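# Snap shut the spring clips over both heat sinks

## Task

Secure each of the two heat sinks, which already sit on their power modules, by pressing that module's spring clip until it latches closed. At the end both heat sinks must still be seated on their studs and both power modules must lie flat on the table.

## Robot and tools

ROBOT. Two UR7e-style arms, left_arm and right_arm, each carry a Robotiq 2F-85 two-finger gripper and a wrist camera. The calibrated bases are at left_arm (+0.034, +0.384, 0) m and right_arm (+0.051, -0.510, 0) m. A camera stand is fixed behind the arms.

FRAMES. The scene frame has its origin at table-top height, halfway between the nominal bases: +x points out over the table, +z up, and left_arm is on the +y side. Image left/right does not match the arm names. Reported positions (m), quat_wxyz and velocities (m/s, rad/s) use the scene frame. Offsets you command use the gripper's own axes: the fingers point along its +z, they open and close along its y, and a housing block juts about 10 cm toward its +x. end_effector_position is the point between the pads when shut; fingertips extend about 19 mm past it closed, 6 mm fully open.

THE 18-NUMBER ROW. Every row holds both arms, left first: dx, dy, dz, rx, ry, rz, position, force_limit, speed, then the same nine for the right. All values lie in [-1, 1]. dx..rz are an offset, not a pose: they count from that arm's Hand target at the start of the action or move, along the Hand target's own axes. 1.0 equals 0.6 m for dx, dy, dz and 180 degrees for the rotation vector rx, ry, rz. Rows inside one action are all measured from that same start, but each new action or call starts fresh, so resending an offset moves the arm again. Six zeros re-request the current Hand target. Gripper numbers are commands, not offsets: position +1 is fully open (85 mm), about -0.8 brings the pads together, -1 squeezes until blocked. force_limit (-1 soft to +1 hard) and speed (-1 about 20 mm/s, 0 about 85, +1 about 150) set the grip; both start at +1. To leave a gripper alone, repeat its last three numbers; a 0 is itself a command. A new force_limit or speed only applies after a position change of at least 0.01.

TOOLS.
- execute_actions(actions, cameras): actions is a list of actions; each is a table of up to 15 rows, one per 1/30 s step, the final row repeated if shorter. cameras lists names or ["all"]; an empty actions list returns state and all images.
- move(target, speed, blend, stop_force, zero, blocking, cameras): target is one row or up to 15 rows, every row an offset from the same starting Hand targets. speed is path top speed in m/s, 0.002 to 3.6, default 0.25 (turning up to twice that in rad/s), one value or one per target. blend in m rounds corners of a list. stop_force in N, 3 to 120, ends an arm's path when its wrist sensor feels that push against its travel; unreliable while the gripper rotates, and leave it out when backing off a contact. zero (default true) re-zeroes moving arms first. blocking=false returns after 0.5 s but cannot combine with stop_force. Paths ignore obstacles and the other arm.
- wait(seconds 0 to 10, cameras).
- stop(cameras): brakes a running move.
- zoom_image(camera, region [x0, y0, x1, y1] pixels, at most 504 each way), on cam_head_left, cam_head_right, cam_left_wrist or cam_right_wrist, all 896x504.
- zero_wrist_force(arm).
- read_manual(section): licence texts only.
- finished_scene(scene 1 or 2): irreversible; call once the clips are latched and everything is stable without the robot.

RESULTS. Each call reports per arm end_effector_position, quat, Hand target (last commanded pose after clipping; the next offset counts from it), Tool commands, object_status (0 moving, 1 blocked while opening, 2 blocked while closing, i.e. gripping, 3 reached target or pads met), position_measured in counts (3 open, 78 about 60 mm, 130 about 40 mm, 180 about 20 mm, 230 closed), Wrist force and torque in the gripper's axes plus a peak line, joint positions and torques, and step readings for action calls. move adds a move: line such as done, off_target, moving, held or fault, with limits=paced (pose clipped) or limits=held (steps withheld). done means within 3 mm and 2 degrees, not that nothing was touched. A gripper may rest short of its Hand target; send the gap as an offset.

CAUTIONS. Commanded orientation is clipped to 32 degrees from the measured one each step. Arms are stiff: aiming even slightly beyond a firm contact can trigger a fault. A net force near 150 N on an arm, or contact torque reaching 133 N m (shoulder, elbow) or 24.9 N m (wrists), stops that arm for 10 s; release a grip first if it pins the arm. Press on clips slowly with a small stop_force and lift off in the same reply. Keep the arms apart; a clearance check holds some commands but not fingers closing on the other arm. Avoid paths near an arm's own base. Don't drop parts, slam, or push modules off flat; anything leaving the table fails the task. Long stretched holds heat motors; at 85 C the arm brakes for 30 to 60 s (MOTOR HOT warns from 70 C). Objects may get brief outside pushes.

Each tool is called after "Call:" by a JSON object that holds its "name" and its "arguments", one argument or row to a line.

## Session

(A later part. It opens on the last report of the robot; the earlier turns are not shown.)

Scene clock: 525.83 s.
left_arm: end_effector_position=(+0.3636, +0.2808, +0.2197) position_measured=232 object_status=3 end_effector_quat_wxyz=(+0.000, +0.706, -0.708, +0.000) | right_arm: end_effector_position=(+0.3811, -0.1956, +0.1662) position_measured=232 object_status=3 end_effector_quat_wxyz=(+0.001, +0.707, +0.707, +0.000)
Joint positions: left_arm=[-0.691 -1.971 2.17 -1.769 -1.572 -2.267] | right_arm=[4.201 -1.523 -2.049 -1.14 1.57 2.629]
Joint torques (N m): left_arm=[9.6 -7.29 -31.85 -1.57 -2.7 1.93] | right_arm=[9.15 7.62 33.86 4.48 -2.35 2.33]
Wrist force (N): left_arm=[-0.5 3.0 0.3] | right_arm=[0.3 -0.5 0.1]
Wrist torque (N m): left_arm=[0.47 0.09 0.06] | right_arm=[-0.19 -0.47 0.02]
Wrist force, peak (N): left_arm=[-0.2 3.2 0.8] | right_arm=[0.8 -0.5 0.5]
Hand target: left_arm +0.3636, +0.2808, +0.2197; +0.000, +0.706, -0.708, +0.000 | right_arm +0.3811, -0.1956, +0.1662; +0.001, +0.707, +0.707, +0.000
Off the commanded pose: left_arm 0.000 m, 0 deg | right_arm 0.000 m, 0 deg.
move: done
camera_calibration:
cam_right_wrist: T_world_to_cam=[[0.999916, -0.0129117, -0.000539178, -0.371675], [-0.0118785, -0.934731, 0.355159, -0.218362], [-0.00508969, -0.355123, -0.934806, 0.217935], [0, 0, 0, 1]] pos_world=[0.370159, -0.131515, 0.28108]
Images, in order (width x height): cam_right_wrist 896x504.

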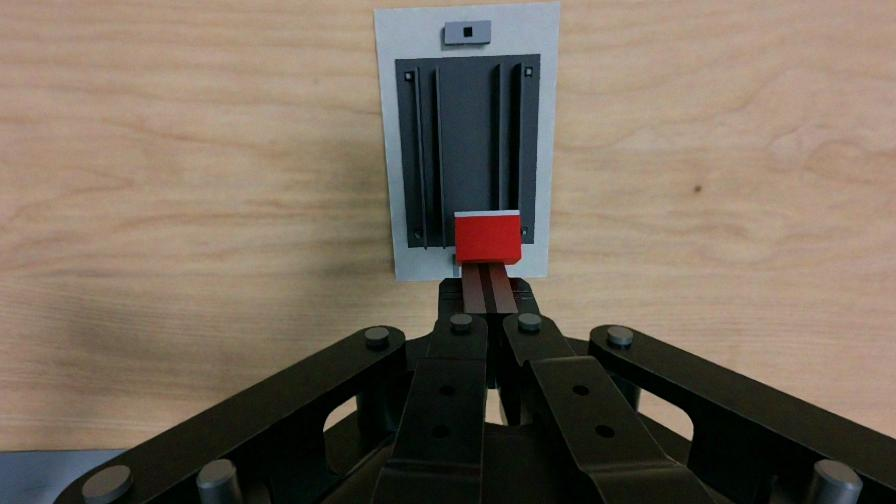

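Call:
{"name": "move", "arguments": {
  "target": [
    [0,0,0,0,0,0,-1,-1,0,0.0527,-0.001,0.0298,0,0,0,-1,-1,0],
    [0,0,0,0,0,0,-1,-1,0,0.0958,-0.0018,0.0725,0,0,0,-1,-1,0],
    [0,0,0,0,0,0,-1,-1,0,0.1262,-0.0022,0.1248,0,0,0,-1,-1,0]
  ],
  "speed": 0.06,
  "blend": [0.005, 0.005, 0],
  "stop_force": 8,
  "cameras": ["cam_right_wrist", "cam_head_right"]
}}

Scene clock: 534.67 s.
left_arm: end_effector_position=(+0.3636, +0.2808, +0.2197) position_measured=232 object_status=3 end_effector_quat_wxyz=(+0.000, +0.706, -0.708, +0.000) | right_arm: end_effector_position=(+0.3798, -0.1200, +0.0913) position_measured=232 object_status=3 end_effector_quat_wxyz=(+0.001, +0.707, +0.707, +0.000)
Joint positions: left_arm=[-0.691 -1.971 2.17 -1.769 -1.572 -2.267] | right_arm=[4.277 -1.752 -2.023 -0.937 1.57 2.706]
Joint torques (N m): left_arm=[8.35 -5.26 -31.19 -1.79 -2.71 1.98] | right_arm=[8.79 15.18 31.1 4.52 1.5 2.34]
Wrist force (N): left_arm=[-0.1 2.7 0.4] | right_arm=[0.3 -0.6 0.5]
Wrist torque (N m): left_arm=[0.45 0.01 0.06] | right_arm=[-0.24 -0.46 0.02]
Wrist force, peak (N): left_arm=[-0.5 3.4 0.5] | right_arm=[0.5 -0.7 1.0]
Hand target: left_arm +0.3636, +0.2808, +0.2197; +0.000, +0.706, -0.708, +0.000 | right_arm +0.3798, -0.1200, +0.0913; +0.001, +0.707, +0.707, +0.000
Off the commanded pose: left_arm 0.000 m, 0 deg | right_arm 0.000 m, 0 deg.
move: done
camera_calibration:
cam_right_wrist: T_world_to_cam=[[0.999916, -0.0129117, -0.000539178, -0.369438], [-0.0118785, -0.934731, 0.355159, -0.120982], [-0.00508969, -0.355123, -0.934806, 0.1747], [0, 0, 0, 1]] pos_world=[0.368859, -0.0558155, 0.20608]
Images, in order (width x height): cam_head_right 896x504, cam_right_wrist 896x504.

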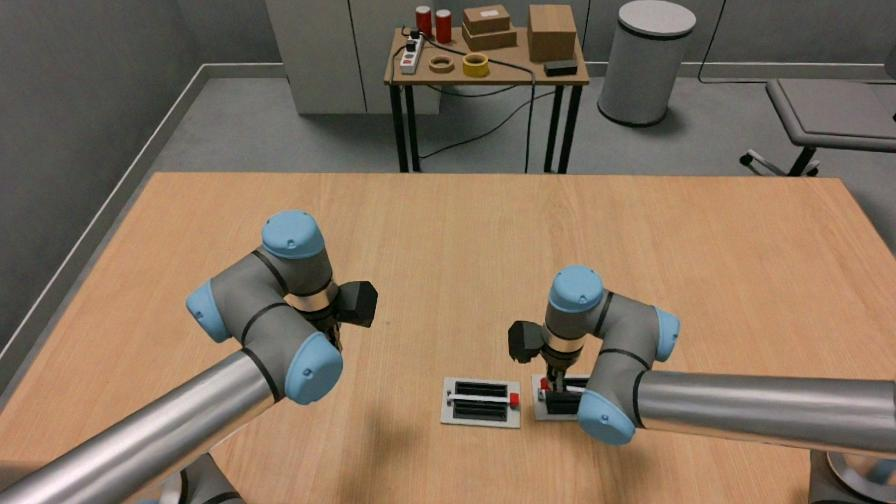

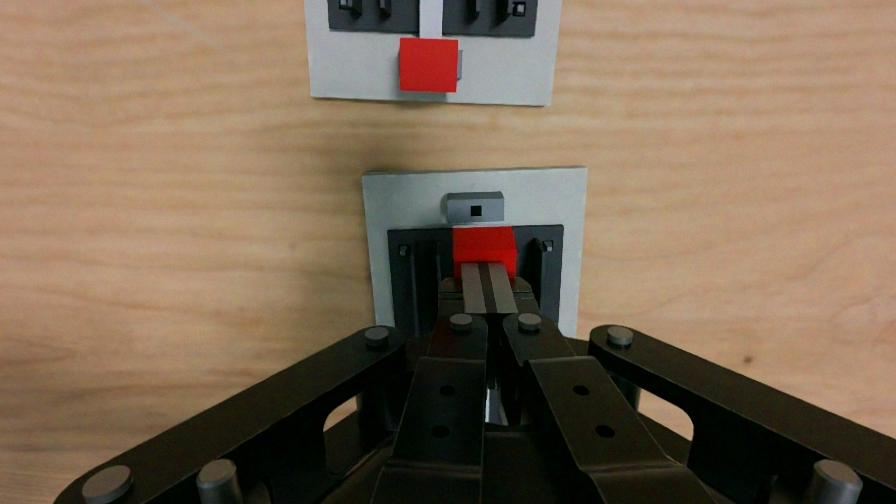

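Call:
{"name": "move", "arguments": {
  "target": [
    [0,0,0,0,0,0,-1,-1,0,0.0128,0.0008,0.0363,0,0,0,-1,-1,0],
    [0,0,0,0,0,0,-1,-1,0,0.0208,0.0012,0.0413,0,0,0,-1,-1,0]
  ],
  "speed": 0.04,
  "blend": [0.003, 0],
  "stop_force": 8,
  "cameras": ["cam_right_wrist"]
}}

Call:
{"name": "zoom_image", "arguments": {
  "camera": "cam_right_wrist",
  "region": [330, 160, 630, 330]
}}

Scene clock: 540.40 s.
left_arm: end_effector_position=(+0.3636, +0.2808, +0.2197) position_measured=232 object_status=3 end_effector_quat_wxyz=(+0.000, +0.706, -0.708, +0.000) | right_arm: end_effector_position=(+0.3805, -0.1075, +0.0665) position_measured=232 object_status=3 end_effector_quat_wxyz=(+0.001, +0.707, +0.707, +0.000)
Joint positions: left_arm=[-0.691 -1.971 2.17 -1.769 -1.572 -2.267] | right_arm=[4.287 -1.814 -2.024 -0.875 1.57 2.715]
Joint torques (N m): left_arm=[7.85 -4.14 -31.87 -1.97 -2.66 1.82] | right_arm=[7.81 16.81 30.47 4.43 -1.86 2.27]
Wrist force (N): left_arm=[-0.2 2.8 0.7] | right_arm=[0.5 -0.5 0.2]
Wrist torque (N m): left_arm=[0.45 0.04 0.05] | right_arm=[-0.19 -0.47 0.00]
Wrist force, peak (N): left_arm=[-0.4 3.2 0.2] | right_arm=[0.5 -0.7 0.7]
Hand target: left_arm +0.3636, +0.2808, +0.2197; +0.000, +0.706, -0.708, +0.000 | right_arm +0.3805, -0.1075, +0.0665; +0.001, +0.707, +0.707, +0.000
Off the commanded pose: left_arm 0.000 m, 0 deg | right_arm 0.000 m, 0 deg.
move: done; blend cut to 0.0028 m at target 1
camera_calibration:
cam_right_wrist: T_world_to_cam=[[0.999916, -0.0129117, -0.000539178, -0.369991], [-0.0118785, -0.934731, 0.355159, -0.10061], [-0.00508969, -0.355123, -0.934806, 0.156018], [0, 0, 0, 1]] pos_world=[0.369559, -0.0434155, 0.18138]
Images, in order (width x height): cam_right_wrist 896x504.

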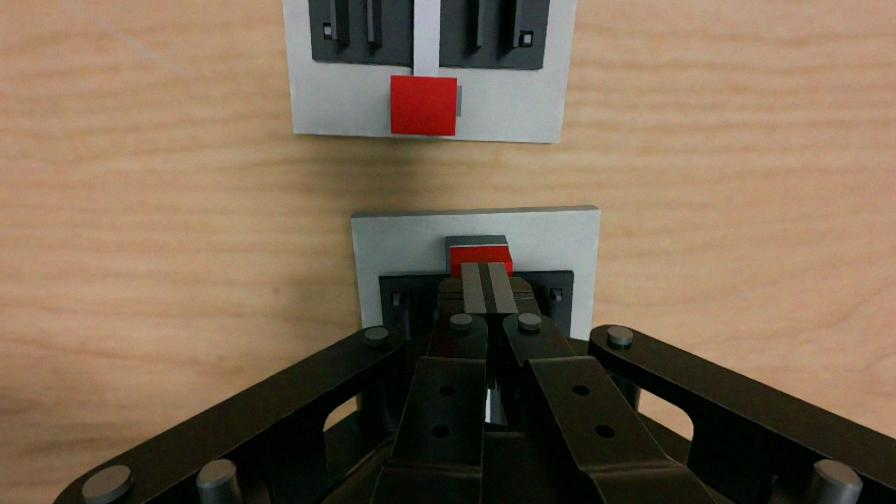

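Scaled by 1.680 from the camera's 896x504 image, which has a finer 1280x720 frame.

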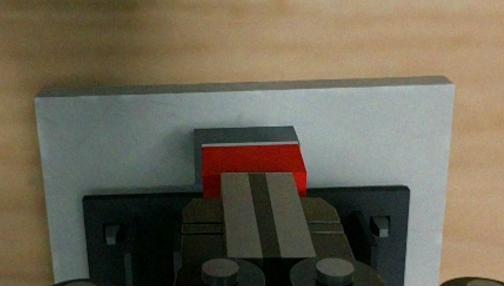

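Call:
{"name": "move", "arguments": {
  "target": [0,0,0,0,0,0,-1,-1,0,0,0,0.035,0,0,0,-1,-1,0],
  "speed": 0.008,
  "stop_force": 40,
  "cameras": ["cam_right_wrist"]
}}

Call:
{"name": "zoom_image", "arguments": {
  "camera": "cam_right_wrist",
  "region": [330, 160, 630, 330]
}}

Scene clock: 549.20 s.
left_arm: end_effector_position=(+0.3636, +0.2808, +0.2197) position_measured=232 object_status=3 end_effector_quat_wxyz=(+0.000, +0.706, -0.708, +0.000) | right_arm: end_effector_position=(+0.3805, -0.1076, +0.0555) position_measured=232 object_status=3 end_effector_quat_wxyz=(+0.001, +0.707, +0.707, +0.000)
Joint positions: left_arm=[-0.691 -1.971 2.17 -1.769 -1.572 -2.267] | right_arm=[4.287 -1.833 -2.035 -0.845 1.57 2.715]
Joint torques (N m): left_arm=[8.02 -5.64 -31.1 -1.65 -2.38 1.98] | right_arm=[2.44 25.29 17.8 -0.8 -2.32 0.83]
Wrist force (N): left_arm=[-0.2 3.1 0.7] | right_arm=[-5.0 -5.1 -35.1]
Wrist torque (N m): left_arm=[0.50 0.04 0.06] | right_arm=[0.00 -0.40 0.00]
Wrist force, peak (N): left_arm=[-0.4 3.2 0.4] | right_arm=[-21.6 -12.6 -62.5]
Hand target: left_arm +0.3636, +0.2808, +0.2197; +0.000, +0.706, -0.708, +0.000 | right_arm +0.3805, -0.1076, +0.0555; +0.001, +0.707, +0.707, +0.000 (not the last commanded pose)
Off the commanded pose: left_arm 0.000 m, 0 deg | right_arm 0.010 m, 0 deg.
move: contact (right_arm)
camera_calibration:
cam_right_wrist: T_world_to_cam=[[0.999917, -0.012852, -0.000663492, -0.369973], [-0.0117768, -0.934619, 0.355455, -0.096787], [-0.00518842, -0.355418, -0.934693, 0.145739], [0, 0, 0, 1]] pos_world=[0.369559, -0.0434157, 0.170379]
Images, in order (width x height): cam_right_wrist 896x504.

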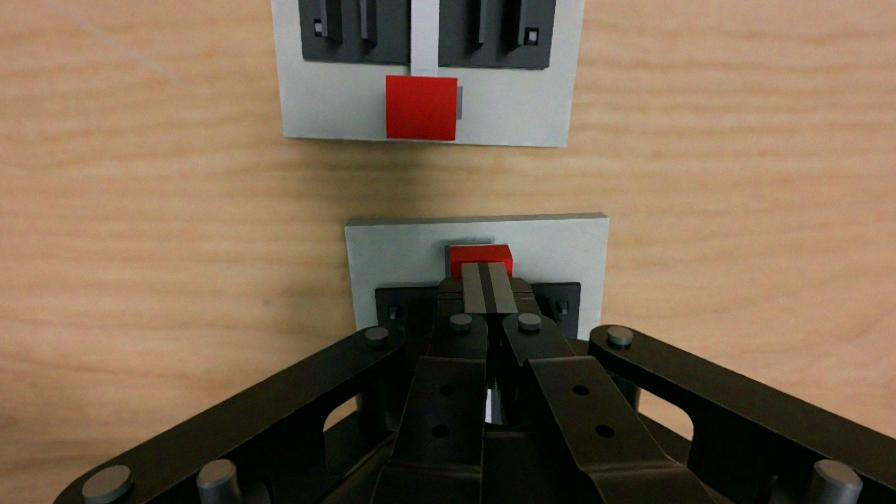

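Scaled by 1.680 from the camera's 896x504 image, which has a finer 1280x720 frame.

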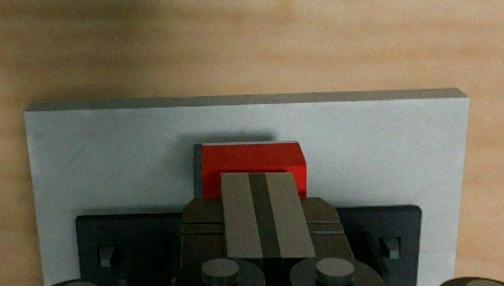

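Call:
{"name": "move", "arguments": {
  "target": [
    [0,0,0,0,0,0,-1,-1,0,0,0,-0.004,0,0,0,-1,-1,0],
    [0,0,0,0,0,0,-1,-1,0,0,0,-0.02,0,0,0,-1,-1,0]
  ],
  "speed": 0.03,
  "cameras": ["cam_right_wrist"]
}}

Call:
{"name": "zoom_image", "arguments": {
  "camera": "cam_right_wrist",
  "region": [330, 160, 630, 330]
}}

Scene clock: 555.77 s.
left_arm: end_effector_position=(+0.3636, +0.2808, +0.2197) position_measured=232 object_status=3 end_effector_quat_wxyz=(+0.000, +0.706, -0.708, +0.000) | right_arm: end_effector_position=(+0.3805, -0.1076, +0.0674) position_measured=232 object_status=3 end_effector_quat_wxyz=(+0.001, +0.707, +0.707, +0.000)
Joint positions: left_arm=[-0.691 -1.971 2.17 -1.769 -1.572 -2.267] | right_arm=[4.287 -1.812 -2.023 -0.878 1.57 2.715]
Joint torques (N m): left_arm=[8.97 -6.13 -31.08 -1.81 -2.27 1.95] | right_arm=[6.24 40.92 30.31 0.9 -2.26 1.86]
Wrist force (N): left_arm=[-0.1 2.9 0.4] | right_arm=[0.0 -0.7 0.5]
Wrist torque (N m): left_arm=[0.47 0.02 0.05] | right_arm=[-0.23 -0.38 0.01]
Wrist force, peak (N): left_arm=[-0.2 3.3 0.4] | right_arm=[-5.1 -5.2 -34.8]
Hand target: left_arm +0.3636, +0.2808, +0.2197; +0.000, +0.706, -0.708, +0.000 | right_arm +0.3805, -0.1076, +0.0675; +0.001, +0.707, +0.707, +0.000
Off the commanded pose: left_arm 0.000 m, 0 deg | right_arm 0.000 m, 0 deg.
move: done
camera_calibration:
cam_right_wrist: T_world_to_cam=[[0.999917, -0.0128526, -0.000664698, -0.369965], [-0.0117775, -0.934653, 0.355367, -0.101002], [-0.00518865, -0.35533, -0.934727, 0.156872], [0, 0, 0, 1]] pos_world=[0.369559, -0.0434156, 0.182279]
Images, in order (width x height): cam_right_wrist 896x504.

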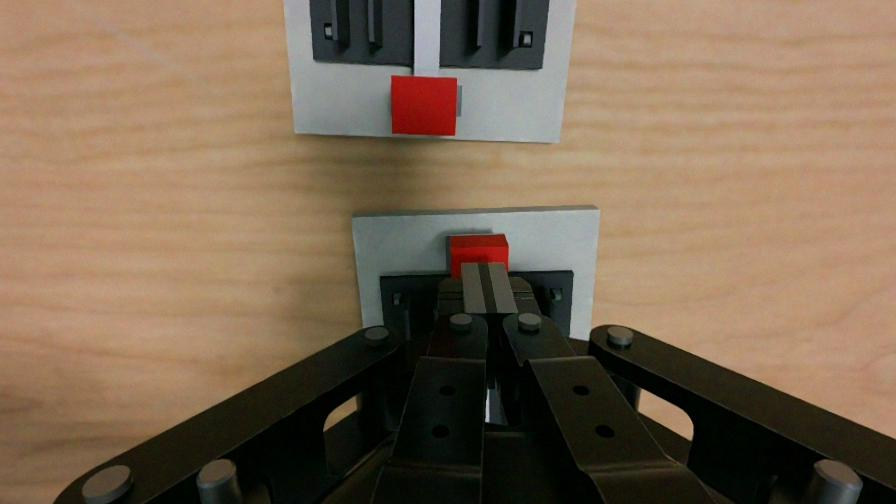

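Scaled by 1.680 from the camera's 896x504 image, which has a finer 1280x720 frame.

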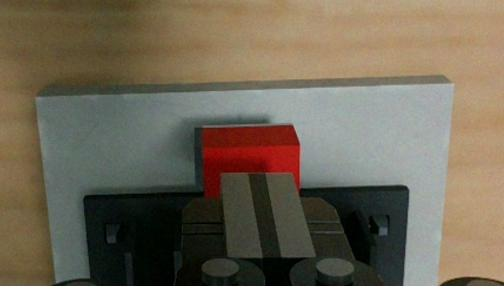

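Call:
{"name": "move", "arguments": {
  "target": [
    [0,0,0,0,0,0,-1,-1,0,0,0,-0.2,0,0,0,-1,-1,0],
    [0,0,0,0,0,0,-1,-1,0,-0.42,0,-0.25,0,0,0,-1,-1,0]
  ],
  "speed": 0.25,
  "blend": [0.03, 0],
  "cameras": ["cam_head_left", "cam_head_right", "cam_right_wrist"]
}}

Call:
{"name": "zoom_image", "arguments": {
  "camera": "cam_head_right",
  "region": [430, 365, 630, 440]
}}

Call:
{"name": "zoom_image", "arguments": {
  "camera": "cam_head_left",
  "region": [430, 365, 630, 440]
}}

Scene clock: 560.87 s.
left_arm: end_effector_position=(+0.3636, +0.2808, +0.2197) position_measured=232 object_status=3 end_effector_quat_wxyz=(+0.000, +0.706, -0.708, +0.000) | right_arm: end_effector_position=(+0.3805, -0.3593, +0.2177) position_measured=232 object_status=3 end_effector_quat_wxyz=(+0.001, +0.707, +0.707, +0.000)
Joint positions: left_arm=[-0.691 -1.971 2.17 -1.769 -1.572 -2.267] | right_arm=[3.949 -1.222 -2.144 -1.347 1.57 2.377]
Joint torques (N m): left_arm=[7.21 -4.35 -31.49 -1.57 -2.26 1.83] | right_arm=[-10.94 21.42 13.79 1.4 3.13 -2.05]
Wrist force (N): left_arm=[-0.3 2.6 0.6] | right_arm=[0.0 -0.6 0.5]
Wrist torque (N m): left_arm=[0.42 0.05 0.06] | right_arm=[-0.19 -0.41 0.15]
Wrist force, peak (N): left_arm=[-0.1 3.3 0.4] | right_arm=[-0.1 -0.7 2.4]
Hand target: left_arm +0.3636, +0.2808, +0.2197; +0.000, +0.706, -0.708, +0.000 | right_arm +0.3805, -0.3594, +0.2178; +0.001, +0.707, +0.707, +0.000
Off the commanded pose: left_arm 0.000 m, 0 deg | right_arm 0.000 m, 0 deg.
move: done
camera_calibration:
cam_right_wrist: T_world_to_cam=[[0.999918, -0.0128176, -0.000569613, -0.373222], [-0.0117781, -0.93462, 0.355454, -0.389648], [-0.00508843, -0.355418, -0.934694, 0.207758], [0, 0, 0, 1]] pos_world=[0.369659, -0.295116, 0.332479]
Images, in order (width x height): cam_head_left 896x504, cam_head_right 896x504, cam_right_wrist 896x504.

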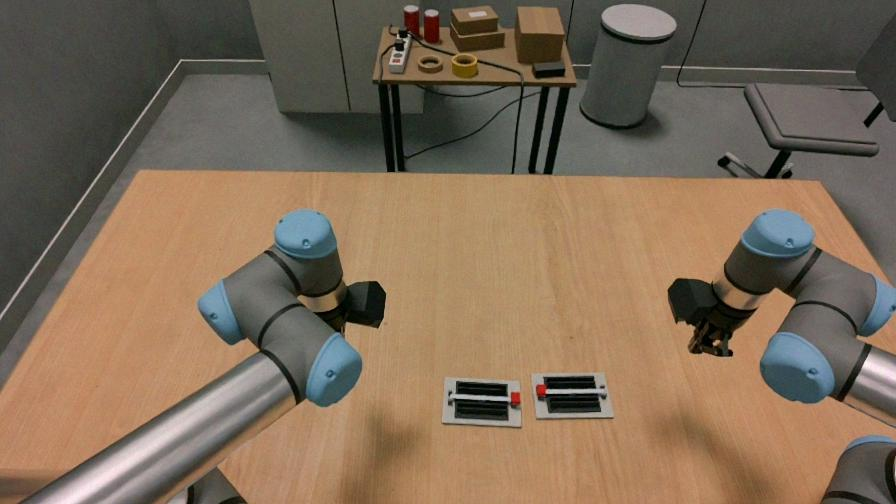

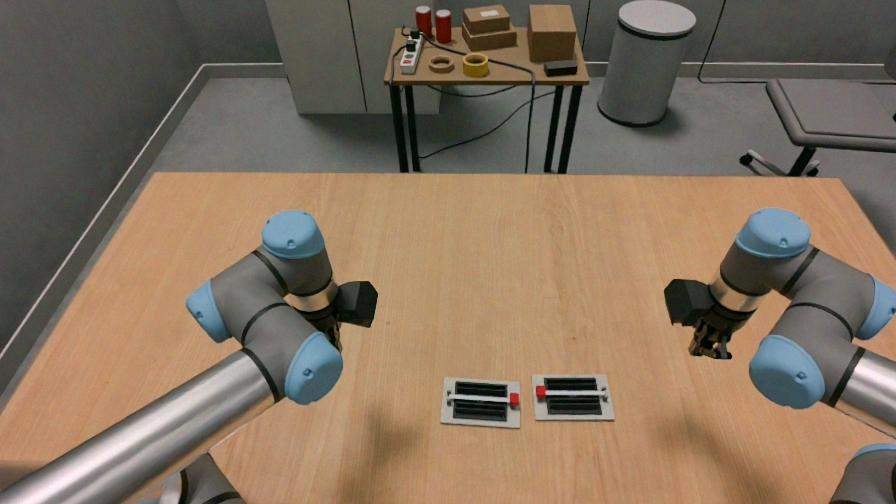

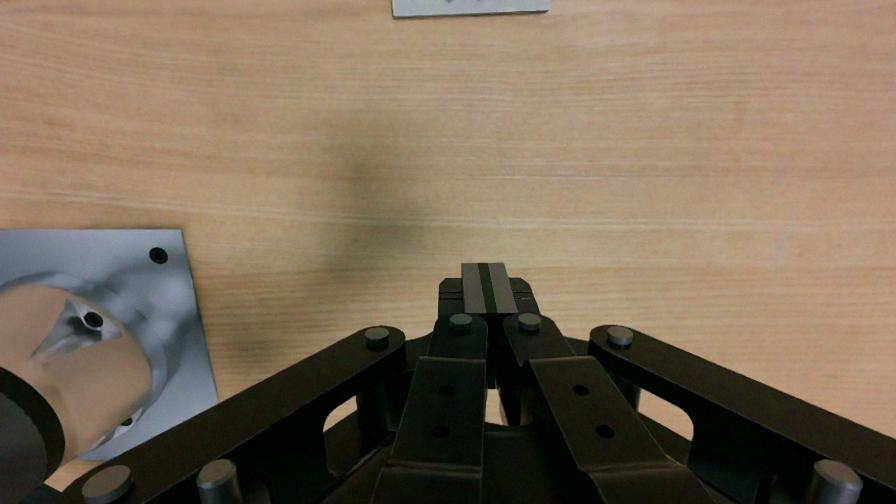

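Scaled by 2.520 from the camera's 896x504 image, which has a finer 1280x720 frame.

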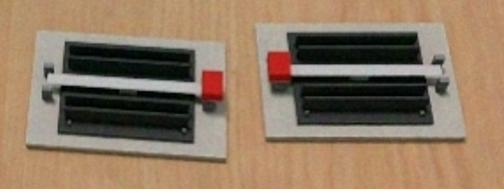

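Scaled by 2.520 from the camera's 896x504 image, which has a finer 1280x720 frame.

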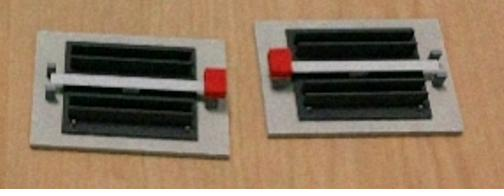

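Call:
{"name": "finished_scene", "arguments": {
  "scene": 1
}}

The scene is finished: the task was done.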